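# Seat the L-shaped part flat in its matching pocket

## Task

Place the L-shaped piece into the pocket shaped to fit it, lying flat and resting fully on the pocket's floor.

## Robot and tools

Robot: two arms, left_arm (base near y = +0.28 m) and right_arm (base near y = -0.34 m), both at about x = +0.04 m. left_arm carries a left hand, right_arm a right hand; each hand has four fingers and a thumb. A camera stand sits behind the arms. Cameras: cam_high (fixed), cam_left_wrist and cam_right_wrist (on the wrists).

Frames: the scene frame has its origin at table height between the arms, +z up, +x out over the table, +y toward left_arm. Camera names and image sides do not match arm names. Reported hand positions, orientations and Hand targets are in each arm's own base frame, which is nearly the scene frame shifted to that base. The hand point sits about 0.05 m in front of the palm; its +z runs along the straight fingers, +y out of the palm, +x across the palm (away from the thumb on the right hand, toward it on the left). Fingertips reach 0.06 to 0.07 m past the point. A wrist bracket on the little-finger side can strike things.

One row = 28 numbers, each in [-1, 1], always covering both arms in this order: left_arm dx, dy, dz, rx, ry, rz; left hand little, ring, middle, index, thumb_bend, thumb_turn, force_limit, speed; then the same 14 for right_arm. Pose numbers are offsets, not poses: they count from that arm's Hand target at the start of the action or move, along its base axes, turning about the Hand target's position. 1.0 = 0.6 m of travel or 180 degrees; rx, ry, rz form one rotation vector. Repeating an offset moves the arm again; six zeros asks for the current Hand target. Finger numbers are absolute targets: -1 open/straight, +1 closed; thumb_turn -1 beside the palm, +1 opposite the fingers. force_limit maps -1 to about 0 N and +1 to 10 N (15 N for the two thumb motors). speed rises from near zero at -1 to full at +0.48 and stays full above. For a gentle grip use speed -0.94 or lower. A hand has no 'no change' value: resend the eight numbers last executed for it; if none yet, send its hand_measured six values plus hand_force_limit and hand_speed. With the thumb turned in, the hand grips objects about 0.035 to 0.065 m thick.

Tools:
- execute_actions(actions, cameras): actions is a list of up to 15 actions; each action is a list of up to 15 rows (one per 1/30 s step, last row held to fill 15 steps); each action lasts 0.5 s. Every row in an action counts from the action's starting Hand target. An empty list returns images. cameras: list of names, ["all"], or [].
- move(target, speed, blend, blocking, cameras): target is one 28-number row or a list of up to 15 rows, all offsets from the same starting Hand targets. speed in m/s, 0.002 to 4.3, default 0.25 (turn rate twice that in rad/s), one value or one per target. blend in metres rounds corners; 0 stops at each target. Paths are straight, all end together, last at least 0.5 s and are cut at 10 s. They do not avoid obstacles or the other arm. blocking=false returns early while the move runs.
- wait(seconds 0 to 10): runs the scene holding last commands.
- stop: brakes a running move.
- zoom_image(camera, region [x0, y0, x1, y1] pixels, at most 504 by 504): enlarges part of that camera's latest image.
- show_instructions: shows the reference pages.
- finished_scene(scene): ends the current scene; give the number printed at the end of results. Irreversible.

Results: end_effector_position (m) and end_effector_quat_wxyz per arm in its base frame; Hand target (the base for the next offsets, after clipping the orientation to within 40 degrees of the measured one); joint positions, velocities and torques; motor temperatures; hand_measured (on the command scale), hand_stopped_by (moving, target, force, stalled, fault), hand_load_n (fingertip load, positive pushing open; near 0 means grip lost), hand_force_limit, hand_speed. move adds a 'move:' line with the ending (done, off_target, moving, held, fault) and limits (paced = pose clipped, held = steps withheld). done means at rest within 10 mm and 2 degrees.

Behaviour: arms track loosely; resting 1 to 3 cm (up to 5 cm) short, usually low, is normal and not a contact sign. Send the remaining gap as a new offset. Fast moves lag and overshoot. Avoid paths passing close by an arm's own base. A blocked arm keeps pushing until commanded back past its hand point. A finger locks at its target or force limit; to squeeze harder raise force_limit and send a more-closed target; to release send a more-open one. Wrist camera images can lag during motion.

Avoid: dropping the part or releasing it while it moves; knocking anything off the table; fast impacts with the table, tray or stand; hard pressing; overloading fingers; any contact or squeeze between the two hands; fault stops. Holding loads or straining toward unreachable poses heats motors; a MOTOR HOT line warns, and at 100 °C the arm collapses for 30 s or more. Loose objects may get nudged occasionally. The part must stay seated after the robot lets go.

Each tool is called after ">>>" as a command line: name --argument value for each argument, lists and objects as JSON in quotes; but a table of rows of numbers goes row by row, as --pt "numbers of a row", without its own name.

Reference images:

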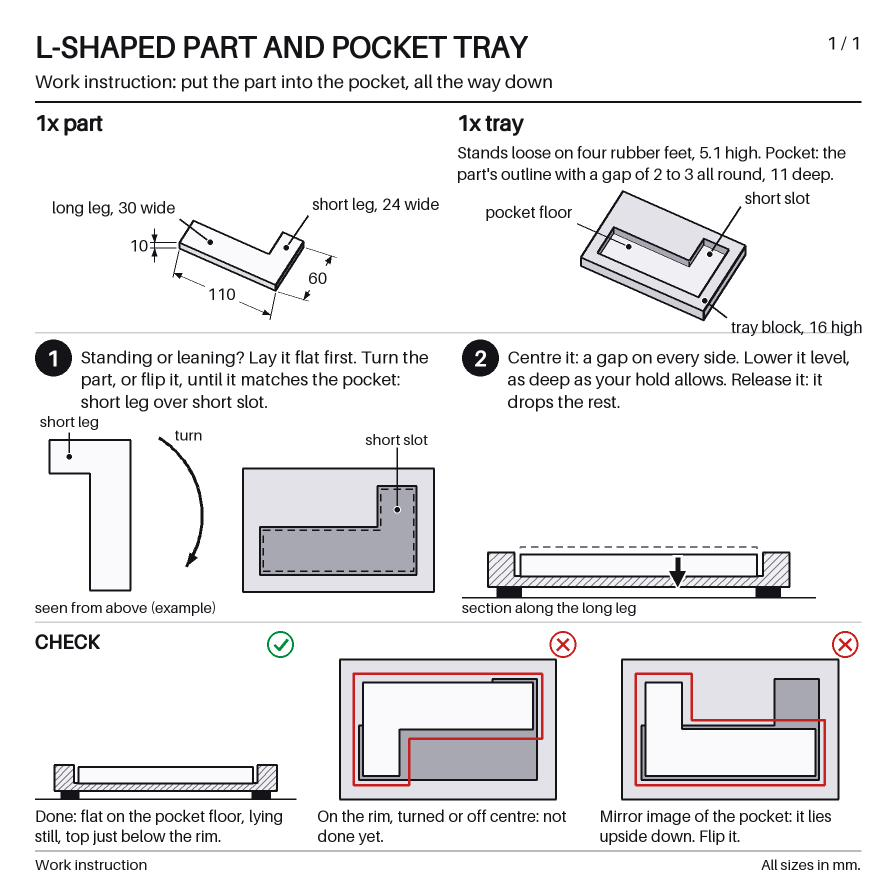

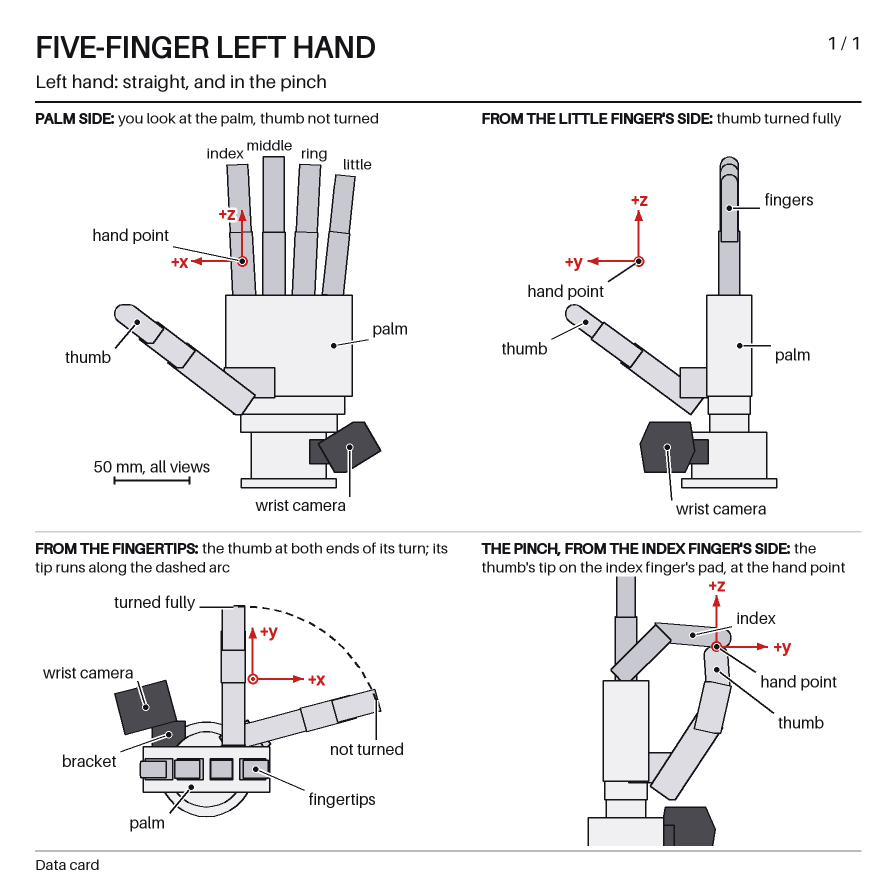

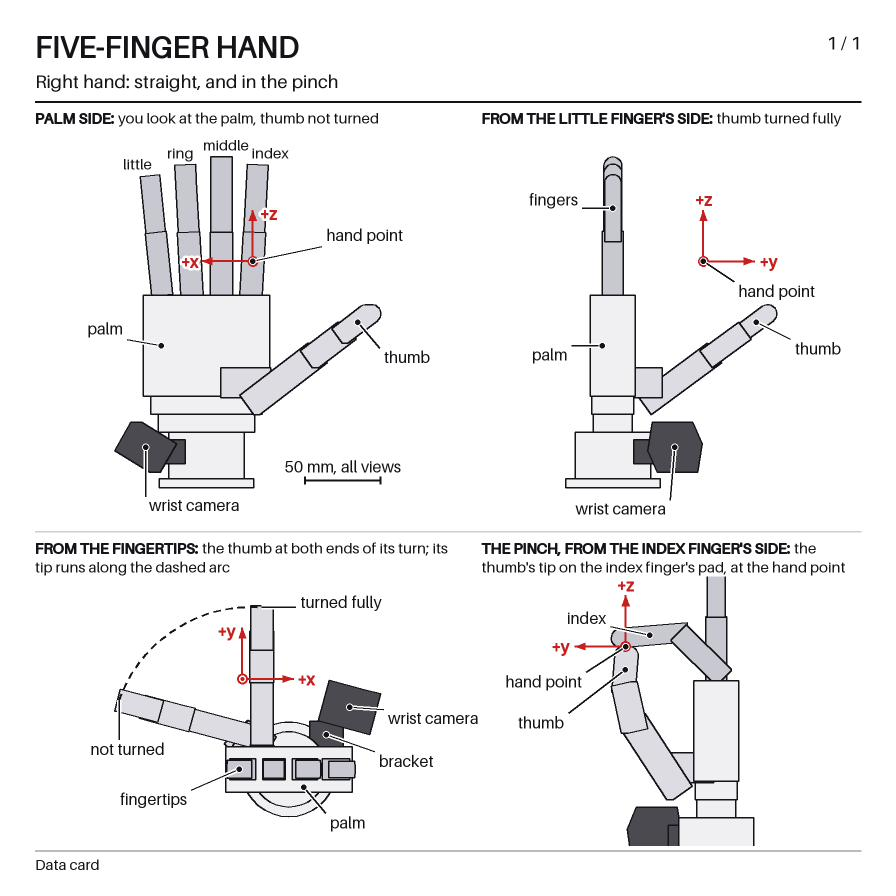

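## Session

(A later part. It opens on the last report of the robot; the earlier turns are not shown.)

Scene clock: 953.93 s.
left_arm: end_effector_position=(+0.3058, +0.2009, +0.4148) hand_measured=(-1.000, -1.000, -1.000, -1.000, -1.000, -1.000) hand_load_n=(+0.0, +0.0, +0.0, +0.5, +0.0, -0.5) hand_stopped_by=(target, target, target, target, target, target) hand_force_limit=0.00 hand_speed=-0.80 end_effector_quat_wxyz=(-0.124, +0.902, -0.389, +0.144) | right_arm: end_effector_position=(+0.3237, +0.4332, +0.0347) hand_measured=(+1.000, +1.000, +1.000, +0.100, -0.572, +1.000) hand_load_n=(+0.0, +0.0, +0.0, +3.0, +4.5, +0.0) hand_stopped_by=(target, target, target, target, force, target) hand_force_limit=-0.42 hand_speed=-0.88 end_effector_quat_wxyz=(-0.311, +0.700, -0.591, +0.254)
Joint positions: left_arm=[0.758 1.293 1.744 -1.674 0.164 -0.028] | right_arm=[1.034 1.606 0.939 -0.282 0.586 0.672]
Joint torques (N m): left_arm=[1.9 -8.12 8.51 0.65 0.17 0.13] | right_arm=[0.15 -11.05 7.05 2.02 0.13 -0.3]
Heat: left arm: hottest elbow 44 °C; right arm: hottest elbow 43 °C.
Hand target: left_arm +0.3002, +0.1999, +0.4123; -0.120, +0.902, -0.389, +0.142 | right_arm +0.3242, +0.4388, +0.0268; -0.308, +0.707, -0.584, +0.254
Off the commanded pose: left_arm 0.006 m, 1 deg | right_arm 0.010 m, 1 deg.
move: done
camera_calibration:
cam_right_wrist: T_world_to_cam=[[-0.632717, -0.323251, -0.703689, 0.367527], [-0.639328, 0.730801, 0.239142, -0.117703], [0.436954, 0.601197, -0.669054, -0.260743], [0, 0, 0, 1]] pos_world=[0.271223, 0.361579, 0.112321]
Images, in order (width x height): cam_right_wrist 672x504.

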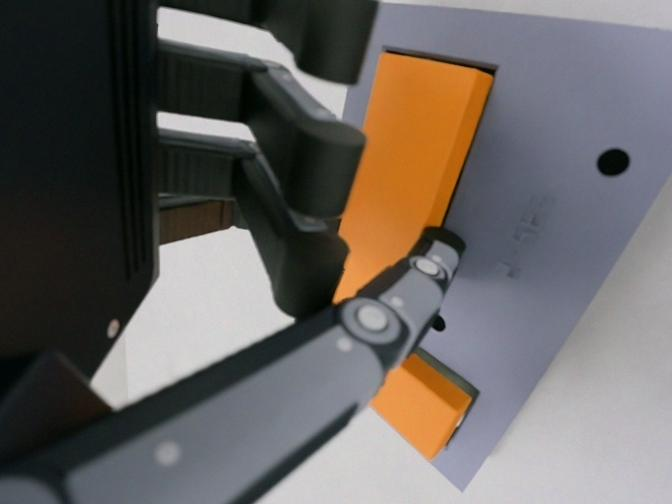

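>>> move --pt "0 0 0 0 0 0 -1 -1 -1 -1 -1 -1 0 -0.8 -0.0078 -0.0057 0.108 0 0 0.0 1 1 1 0.1 0.1 1 -0.42 -0.88" --pt "0 0 0 0 0 0 -1 -1 -1 -1 -1 -1 0 -0.8 -0.0078 -0.0057 -0.0027 0 0 0.0 1 1 1 0.1 0.1 1 -0.42 -0.88" --speed '[0.15, 0.05]' --cameras '["cam_right_wrist"]'

>>> zoom_image --camera "cam_right_wrist" --region '[340, 20, 560, 185]'

>>> zoom_image --camera "cam_right_wrist" --region '[360, 330, 520, 490]'

Scene clock: 967.00 s.
left_arm: end_effector_position=(+0.3058, +0.2009, +0.4148) hand_measured=(-1.000, -1.000, -1.000, -1.000, -1.000, -1.000) hand_load_n=(-0.5, +0.5, +0.0, +0.0, +0.0, +0.0) hand_stopped_by=(target, target, target, target, target, target) hand_force_limit=0.00 hand_speed=-0.80 end_effector_quat_wxyz=(-0.124, +0.902, -0.389, +0.144) | right_arm: end_effector_position=(+0.3240, +0.4345, +0.0352) hand_measured=(+1.000, +1.000, +1.000, +0.100, -0.572, +1.000) hand_load_n=(+0.0, +0.0, +0.0, +4.0, +3.5, -0.5) hand_stopped_by=(target, target, target, target, force, target) hand_force_limit=-0.42 hand_speed=-0.88 end_effector_quat_wxyz=(-0.312, +0.700, -0.591, +0.254)
Joint positions: left_arm=[0.758 1.293 1.744 -1.674 0.164 -0.028] | right_arm=[1.034 1.607 0.942 -0.281 0.584 0.672]
Joint torques (N m): left_arm=[1.85 -8.12 8.49 0.64 0.17 0.14] | right_arm=[0.56 -11.87 5.75 2.14 0.36 -0.25]
Heat: left arm: hottest elbow 44 °C; right arm: hottest elbow 43 °C.
Hand target: left_arm +0.3002, +0.1999, +0.4123; -0.120, +0.902, -0.389, +0.142 | right_arm +0.3195, +0.4353, +0.0252; -0.308, +0.707, -0.584, +0.254
Off the commanded pose: left_arm 0.006 m, 1 deg | right_arm 0.011 m, 1 deg.
move: off_target (right_arm)
camera_calibration:
cam_right_wrist: T_world_to_cam=[[-0.632541, -0.322586, -0.704152, 0.368172], [-0.640234, 0.729408, 0.240966, -0.11771], [0.435882, 0.603242, -0.667911, -0.262001], [0, 0, 0, 1]] pos_world=[0.271724, 0.362676, 0.11262]
Images, in order (width x height): cam_right_wrist 672x504.

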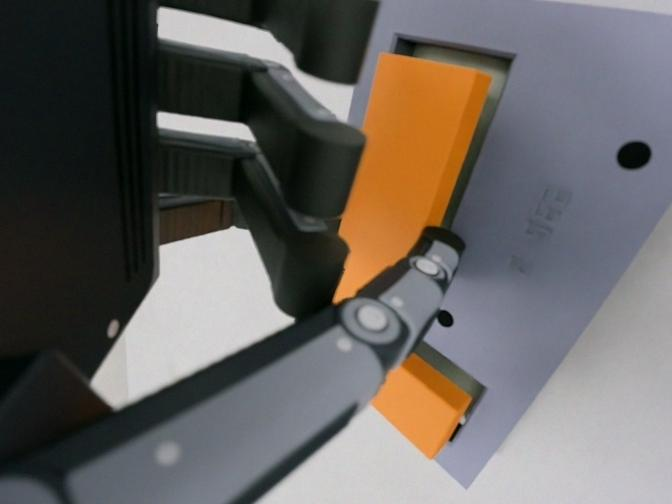

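Scaled by 2.291 from the camera's 672x504 image, which has a finer 960x720 frame.

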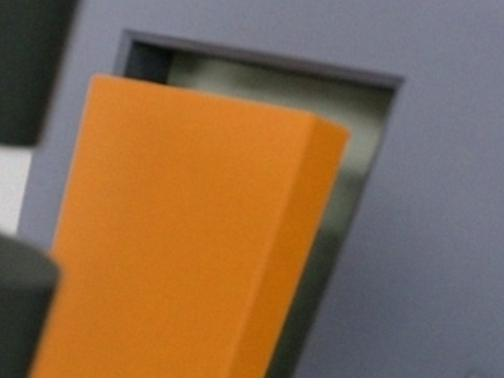

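Scaled by 3.150 from the camera's 672x504 image, which has a finer 960x720 frame.

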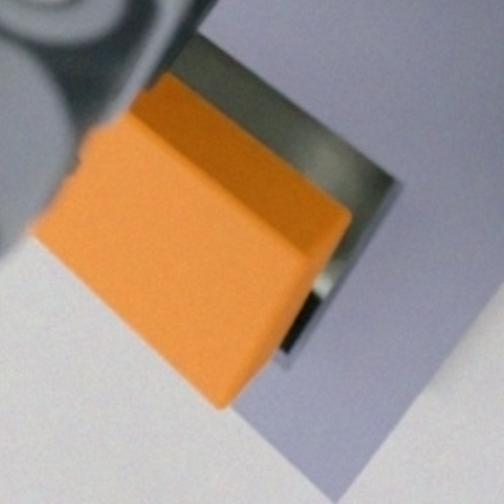

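>>> move --pt "0 0 0 0 0 0 -1 -1 -1 -1 -1 -1 0 -0.8 0.0173 -0.0178 0.108 0 0 -0.015 1 1 1 0.1 0.1 1 -0.42 -0.88" --pt "0 0 0 0 0 0 -1 -1 -1 -1 -1 -1 0 -0.8 0.0173 -0.0178 0.012 0 0 -0.015 1 1 1 0.1 0.1 1 -0.42 -0.88" --speed '[0.15, 0.05]' --cameras '["cam_right_wrist"]'

>>> zoom_image --camera "cam_right_wrist" --region '[340, 20, 560, 185]'

>>> zoom_image --camera "cam_right_wrist" --region '[360, 330, 520, 490]'

Scene clock: 991.10 s.
left_arm: end_effector_position=(+0.3058, +0.2009, +0.4148) hand_measured=(-1.000, -1.000, -1.000, -1.000, -1.000, -1.000) hand_load_n=(+0.0, +0.0, +0.0, +0.5, +0.0, -0.5) hand_stopped_by=(target, target, target, target, target, target) hand_force_limit=0.00 hand_speed=-0.80 end_effector_quat_wxyz=(-0.124, +0.902, -0.389, +0.144) | right_arm: end_effector_position=(+0.3250, +0.4274, +0.0382) hand_measured=(+1.000, +1.000, +1.000, +0.100, -0.572, +1.000) hand_load_n=(+0.0, +0.0, +0.0, +4.5, +4.0, -0.5) hand_stopped_by=(target, target, target, target, force, target) hand_force_limit=-0.42 hand_speed=-0.88 end_effector_quat_wxyz=(-0.302, +0.700, -0.592, +0.260)
Joint positions: left_arm=[0.758 1.293 1.744 -1.674 0.164 -0.028] | right_arm=[1.029 1.597 0.946 -0.315 0.593 0.672]
Joint torques (N m): left_arm=[1.9 -8.12 8.51 0.65 0.17 0.14] | right_arm=[-0.73 -12.22 5.85 1.91 0.58 -0.02]
Heat: left arm: hottest elbow 44 °C; right arm: hottest elbow 44 °C.
Hand target: left_arm +0.3002, +0.1999, +0.4123; -0.120, +0.902, -0.389, +0.142 | right_arm +0.3299, +0.4245, +0.0323; -0.301, +0.693, -0.600, +0.261
Off the commanded pose: left_arm 0.006 m, 1 deg | right_arm 0.008 m, 1 deg.
move: done
camera_calibration:
cam_right_wrist: T_world_to_cam=[[-0.63836, -0.330536, -0.695156, 0.37357], [-0.631914, 0.740717, 0.228086, -0.119692], [0.439524, 0.58488, -0.681714, -0.248874], [0, 0, 0, 1]] pos_world=[0.272223, 0.357697, 0.117328]
Images, in order (width x height): cam_right_wrist 672x504.

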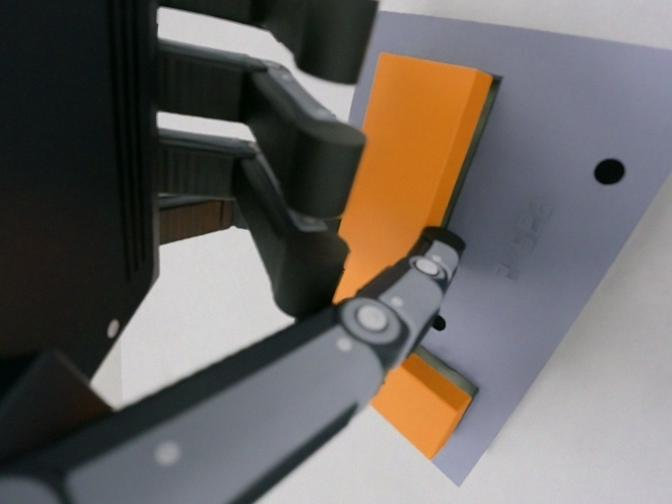

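Scaled by 2.291 from the camera's 672x504 image, which has a finer 960x720 frame.

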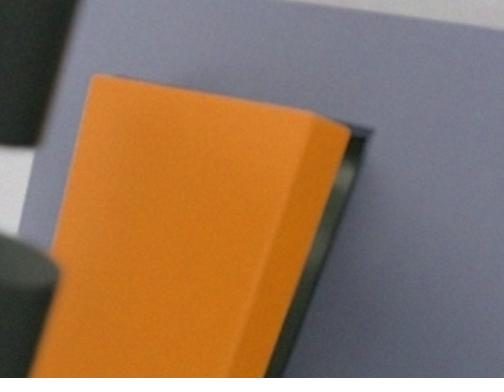

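Scaled by 3.150 from the camera's 672x504 image, which has a finer 960x720 frame.

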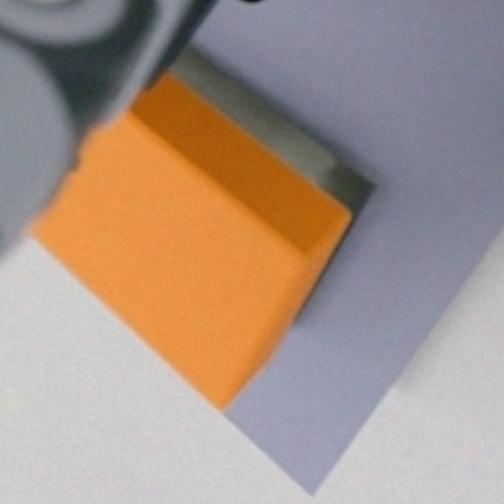

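>>> move --pt "0 0 0 0 0 0 -1 -1 -1 -1 -1 -1 0 -0.8 0.0018 0.0024 0.105 0 0 -0.004 1 1 1 0.1 0.1 1 -0.42 -0.88" --pt "0 0 0 0 0 0 -1 -1 -1 -1 -1 -1 0 -0.8 0.0018 0.0024 -0.009 0 0 -0.004 1 1 1 0.1 0.1 1 -0.42 -0.88" --speed '[0.15, 0.05]' --cameras '["cam_right_wrist"]'

>>> zoom_image --camera "cam_right_wrist" --region '[340, 20, 560, 185]'

>>> zoom_image --camera "cam_right_wrist" --region '[360, 330, 520, 490]'

Scene clock: 1008.10 s.
left_arm: end_effector_position=(+0.3058, +0.2009, +0.4148) hand_measured=(-1.000, -1.000, -1.000, -1.000, -1.000, -1.000) hand_load_n=(+0.0, +0.0, +0.0, +0.0, +0.0, -0.5) hand_stopped_by=(target, target, target, target, target, target) hand_force_limit=0.00 hand_speed=-0.80 end_effector_quat_wxyz=(-0.124, +0.902, -0.389, +0.144) | right_arm: end_effector_position=(+0.3277, +0.4287, +0.0351) hand_measured=(+1.000, +1.000, +1.000, +0.100, -0.572, +1.000) hand_load_n=(+0.0, +0.0, +0.0, +4.5, +3.5, -0.5) hand_stopped_by=(target, target, target, target, force, target) hand_force_limit=-0.42 hand_speed=-0.88 end_effector_quat_wxyz=(-0.302, +0.696, -0.596, +0.263)
Joint positions: left_arm=[0.758 1.293 1.744 -1.674 0.164 -0.028] | right_arm=[1.029 1.61 0.952 -0.312 0.603 0.682]
Joint torques (N m): left_arm=[1.96 -8.06 8.5 0.66 0.17 0.13] | right_arm=[-0.79 -12.1 5.79 2.07 0.53 0.02]
Heat: left arm: hottest elbow 44 °C; right arm: hottest elbow 44 °C.
Hand target: left_arm +0.3002, +0.1999, +0.4123; -0.120, +0.902, -0.389, +0.142 | right_arm +0.3310, +0.4260, +0.0269; -0.300, +0.690, -0.605, +0.263
Off the commanded pose: left_arm 0.006 m, 1 deg | right_arm 0.009 m, 1 deg.
move: done
camera_calibration:
cam_right_wrist: T_world_to_cam=[[-0.639973, -0.322138, -0.697612, 0.370521], [-0.6233, 0.748573, 0.226131, -0.124418], [0.449368, 0.579539, -0.679855, -0.254007], [0, 0, 0, 1]] pos_world=[0.273717, 0.359702, 0.113927]
Images, in order (width x height): cam_right_wrist 672x504.

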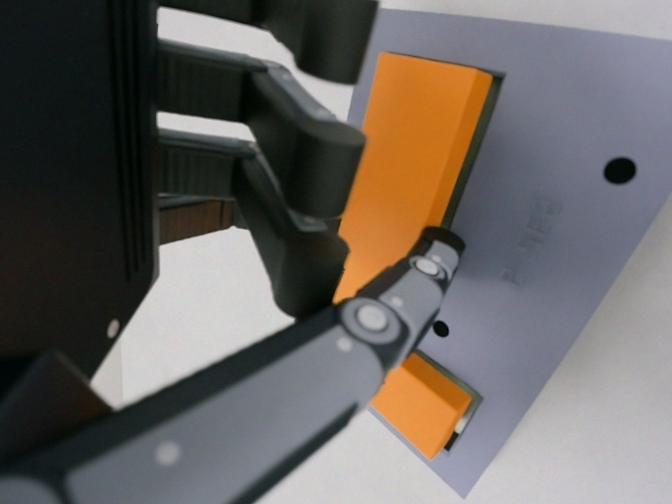

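Scaled by 2.291 from the camera's 672x504 image, which has a finer 960x720 frame.

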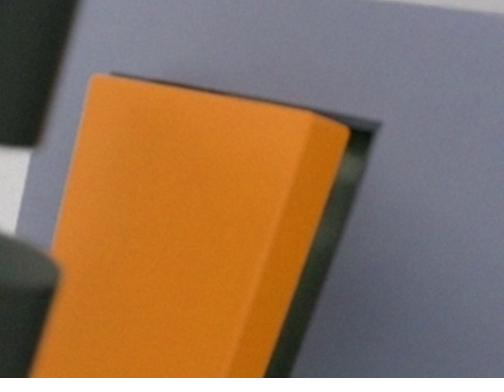

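Scaled by 3.150 from the camera's 672x504 image, which has a finer 960x720 frame.

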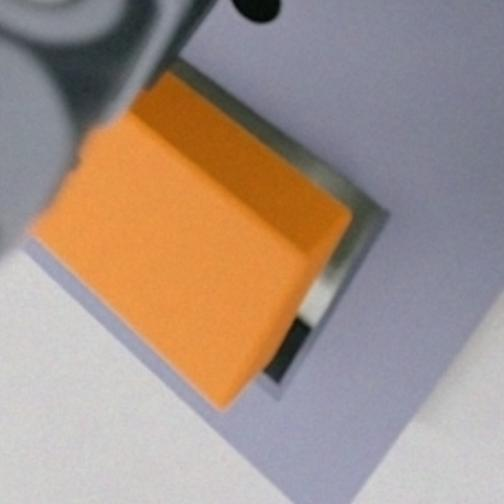

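>>> move --target '[0,0,0,0,0,0,-1,-1,-1,-1,-1,-1,0,-0.8,0.0,0.002,-0.005,0,0,0,1,1,1,0.1,0.1,1,-0.42,-0.88]' --speed 0.05 --cameras '["cam_right_wrist"]'

>>> zoom_image --camera "cam_right_wrist" --region '[340, 20, 560, 185]'

>>> zoom_image --camera "cam_right_wrist" --region '[360, 330, 520, 490]'

Scene clock: 1019.73 s.
left_arm: end_effector_position=(+0.3058, +0.2009, +0.4148) hand_measured=(-1.000, -1.000, -1.000, -1.000, -1.000, -1.000) hand_load_n=(+0.0, +0.0, +0.0, +0.0, +0.0, +0.0) hand_stopped_by=(target, target, target, target, target, target) hand_force_limit=0.00 hand_speed=-0.80 end_effector_quat_wxyz=(-0.124, +0.902, -0.389, +0.144) | right_arm: end_effector_position=(+0.3285, +0.4297, +0.0349) hand_measured=(+1.000, +1.000, +1.000, +0.100, -0.572, +1.000) hand_load_n=(+0.0, +0.0, +0.0, +3.5, +4.0, -0.5) hand_stopped_by=(target, target, target, target, force, target) hand_force_limit=-0.42 hand_speed=-0.88 end_effector_quat_wxyz=(-0.304, +0.695, -0.596, +0.263)
Joint positions: left_arm=[0.758 1.293 1.744 -1.674 0.164 -0.028] | right_arm=[1.029 1.612 0.952 -0.305 0.604 0.682]
Joint torques (N m): left_arm=[1.85 -8.06 8.5 0.65 0.17 0.14] | right_arm=[-0.73 -12.04 5.74 2.24 0.54 0.04]
Heat: left arm: hottest elbow 44 °C; right arm: hottest elbow 44 °C.
Hand target: left_arm +0.3002, +0.1999, +0.4123; -0.120, +0.902, -0.389, +0.142 | right_arm +0.3311, +0.4272, +0.0239; -0.300, +0.690, -0.605, +0.263
Off the commanded pose: left_arm 0.006 m, 1 deg | right_arm 0.012 m, 1 deg.
move: off_target (right_arm)
camera_calibration:
cam_right_wrist: T_world_to_cam=[[-0.638087, -0.319528, -0.700534, 0.369651], [-0.623485, 0.748276, 0.226603, -0.12435], [0.451787, 0.581365, -0.676686, -0.256702], [0, 0, 0, 1]] pos_world=[0.274314, 0.360399, 0.113424]
Images, in order (width x height): cam_right_wrist 672x504.

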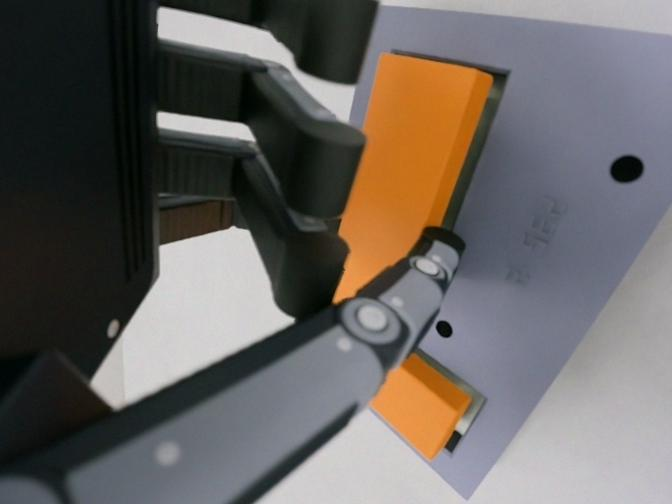

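Scaled by 2.291 from the camera's 672x504 image, which has a finer 960x720 frame.

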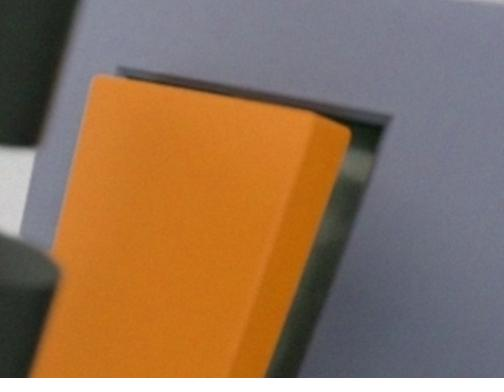

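Scaled by 3.150 from the camera's 672x504 image, which has a finer 960x720 frame.

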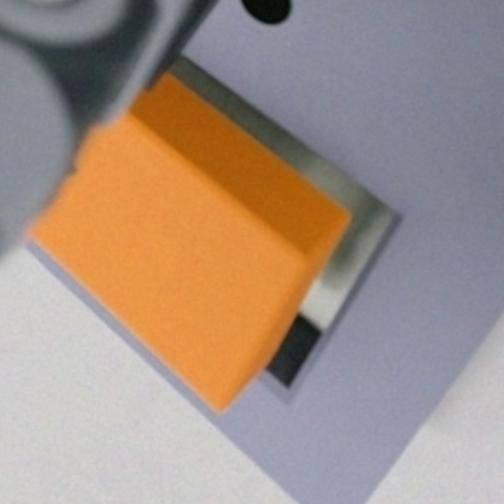

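>>> move --target '[0,0,0,0,0,0,-1,-1,-1,-1,-1,-1,0,-0.8,0.0,0.0,0.0,0,0,0,1,1,1,0.1,-1,1,-0.45,-0.85]' --speed 0.05 --cameras '["cam_right_wrist"]'

Scene clock: 1026.67 s.
left_arm: end_effector_position=(+0.3058, +0.2009, +0.4148) hand_measured=(-1.000, -1.000, -1.000, -1.000, -1.000, -1.000) hand_load_n=(+0.0, -0.5, +0.0, +0.0, +0.0, +0.0) hand_stopped_by=(target, target, target, target, target, target) hand_force_limit=0.00 hand_speed=-0.80 end_effector_quat_wxyz=(-0.124, +0.902, -0.389, +0.144) | right_arm: end_effector_position=(+0.3288, +0.4298, +0.0347) hand_measured=(+1.000, +1.000, +1.000, +0.100, -1.000, +1.000) hand_load_n=(+0.0, +0.0, +0.0, -0.5, +0.0, +0.5) hand_stopped_by=(target, target, target, target, target, target) hand_force_limit=-0.45 hand_speed=-0.85 end_effector_quat_wxyz=(-0.304, +0.695, -0.596, +0.264)
Joint positions: left_arm=[0.758 1.293 1.744 -1.674 0.164 -0.028] | right_arm=[1.029 1.613 0.952 -0.304 0.605 0.683]
Joint torques (N m): left_arm=[1.9 -8.12 8.5 0.64 0.17 0.13] | right_arm=[-0.62 -11.81 5.78 2.03 0.47 0.03]
Heat: left arm: hottest elbow 44 °C; right arm: hottest elbow 44 °C.
Hand target: left_arm +0.3002, +0.1999, +0.4123; -0.120, +0.902, -0.389, +0.142 | right_arm +0.3311, +0.4272, +0.0238; -0.300, +0.690, -0.605, +0.263
Off the commanded pose: left_arm 0.006 m, 1 deg | right_arm 0.011 m, 1 deg.
move: off_target (right_arm)
camera_calibration:
cam_right_wrist: T_world_to_cam=[[-0.637614, -0.318652, -0.701362, 0.36928], [-0.623045, 0.748755, 0.226232, -0.124559], [0.453059, 0.581229, -0.675951, -0.257495], [0, 0, 0, 1]] pos_world=[0.274513, 0.360599, 0.113124]
Images, in order (width x height): cam_right_wrist 672x504.

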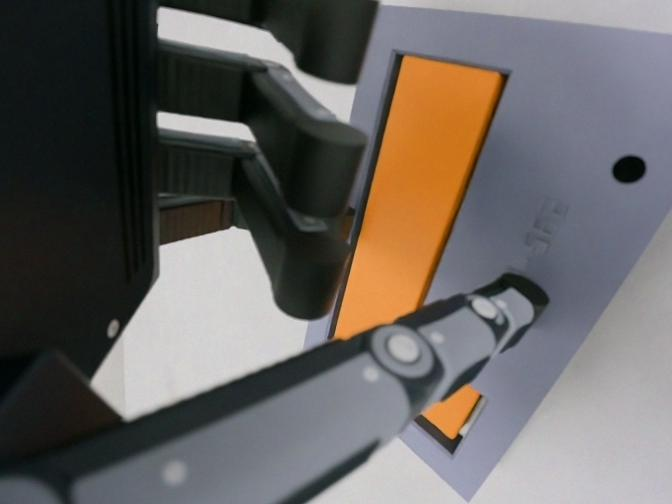

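>>> move --target '[0,0,0,0,0,0,-1,-1,-1,-1,-1,-1,0,-0.8,0.0,0.0,0.25,0,0,0,1,1,1,0.1,-1,1,-0.45,-0.85]' --speed 0.15 --cameras '["cam_right_wrist"]'

Scene clock: 1031.33 s.
left_arm: end_effector_position=(+0.3058, +0.2009, +0.4148) hand_measured=(-1.000, -1.000, -1.000, -1.000, -1.000, -1.000) hand_load_n=(+0.0, +0.0, +0.0, +0.0, +0.0, +0.0) hand_stopped_by=(target, target, target, target, target, target) hand_force_limit=0.00 hand_speed=-0.80 end_effector_quat_wxyz=(-0.124, +0.902, -0.389, +0.144) | right_arm: end_effector_position=(+0.3196, +0.4146, +0.1498) hand_measured=(+1.000, +1.000, +1.000, +0.100, -1.000, +1.000) hand_load_n=(+0.0, +0.0, +0.0, +0.0, +0.0, +0.0) hand_stopped_by=(target, target, target, target, target, target) hand_force_limit=-0.45 hand_speed=-0.85 end_effector_quat_wxyz=(-0.280, +0.704, -0.595, +0.267)
Joint positions: left_arm=[0.758 1.293 1.744 -1.674 0.164 -0.028] | right_arm=[1.029 1.441 1.117 -0.696 0.605 0.686]
Joint torques (N m): left_arm=[1.9 -8.06 8.51 0.64 0.18 0.14] | right_arm=[-0.5 -12.63 10.82 1.21 0.48 -0.03]
Heat: left arm: hottest elbow 44 °C; right arm: hottest elbow 44 °C.
Hand target: left_arm +0.3002, +0.1999, +0.4123; -0.120, +0.902, -0.389, +0.142 | right_arm +0.3311, +0.4272, +0.1740; -0.300, +0.690, -0.605, +0.263
Off the commanded pose: left_arm 0.006 m, 1 deg | right_arm 0.029 m, 3 deg.
move: off_target (right_arm)
camera_calibration:
cam_right_wrist: T_world_to_cam=[[-0.658021, -0.347578, -0.66798, 0.452736], [-0.614973, 0.759972, 0.210358, -0.149891], [0.434531, 0.54921, -0.713829, -0.141774], [0, 0, 0, 1]] pos_world=[0.267336, 0.349137, 0.232747]
Images, in order (width x height): cam_right_wrist 672x504.

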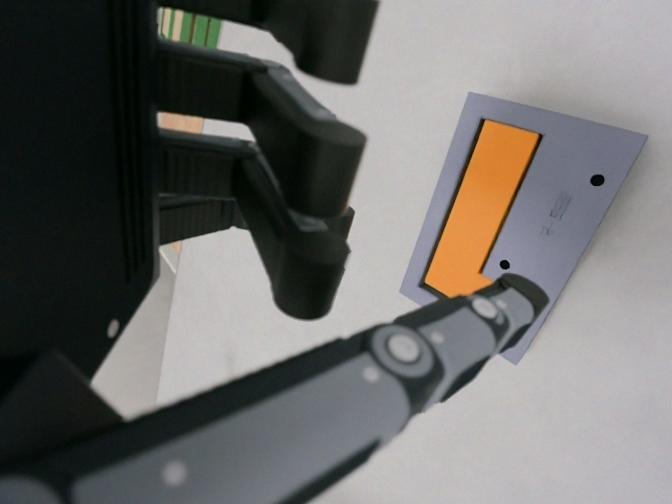

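Part sits flat in the pocket. Ending scene 2.

>>> finished_scene --scene 2

The scene is finished: the task was done.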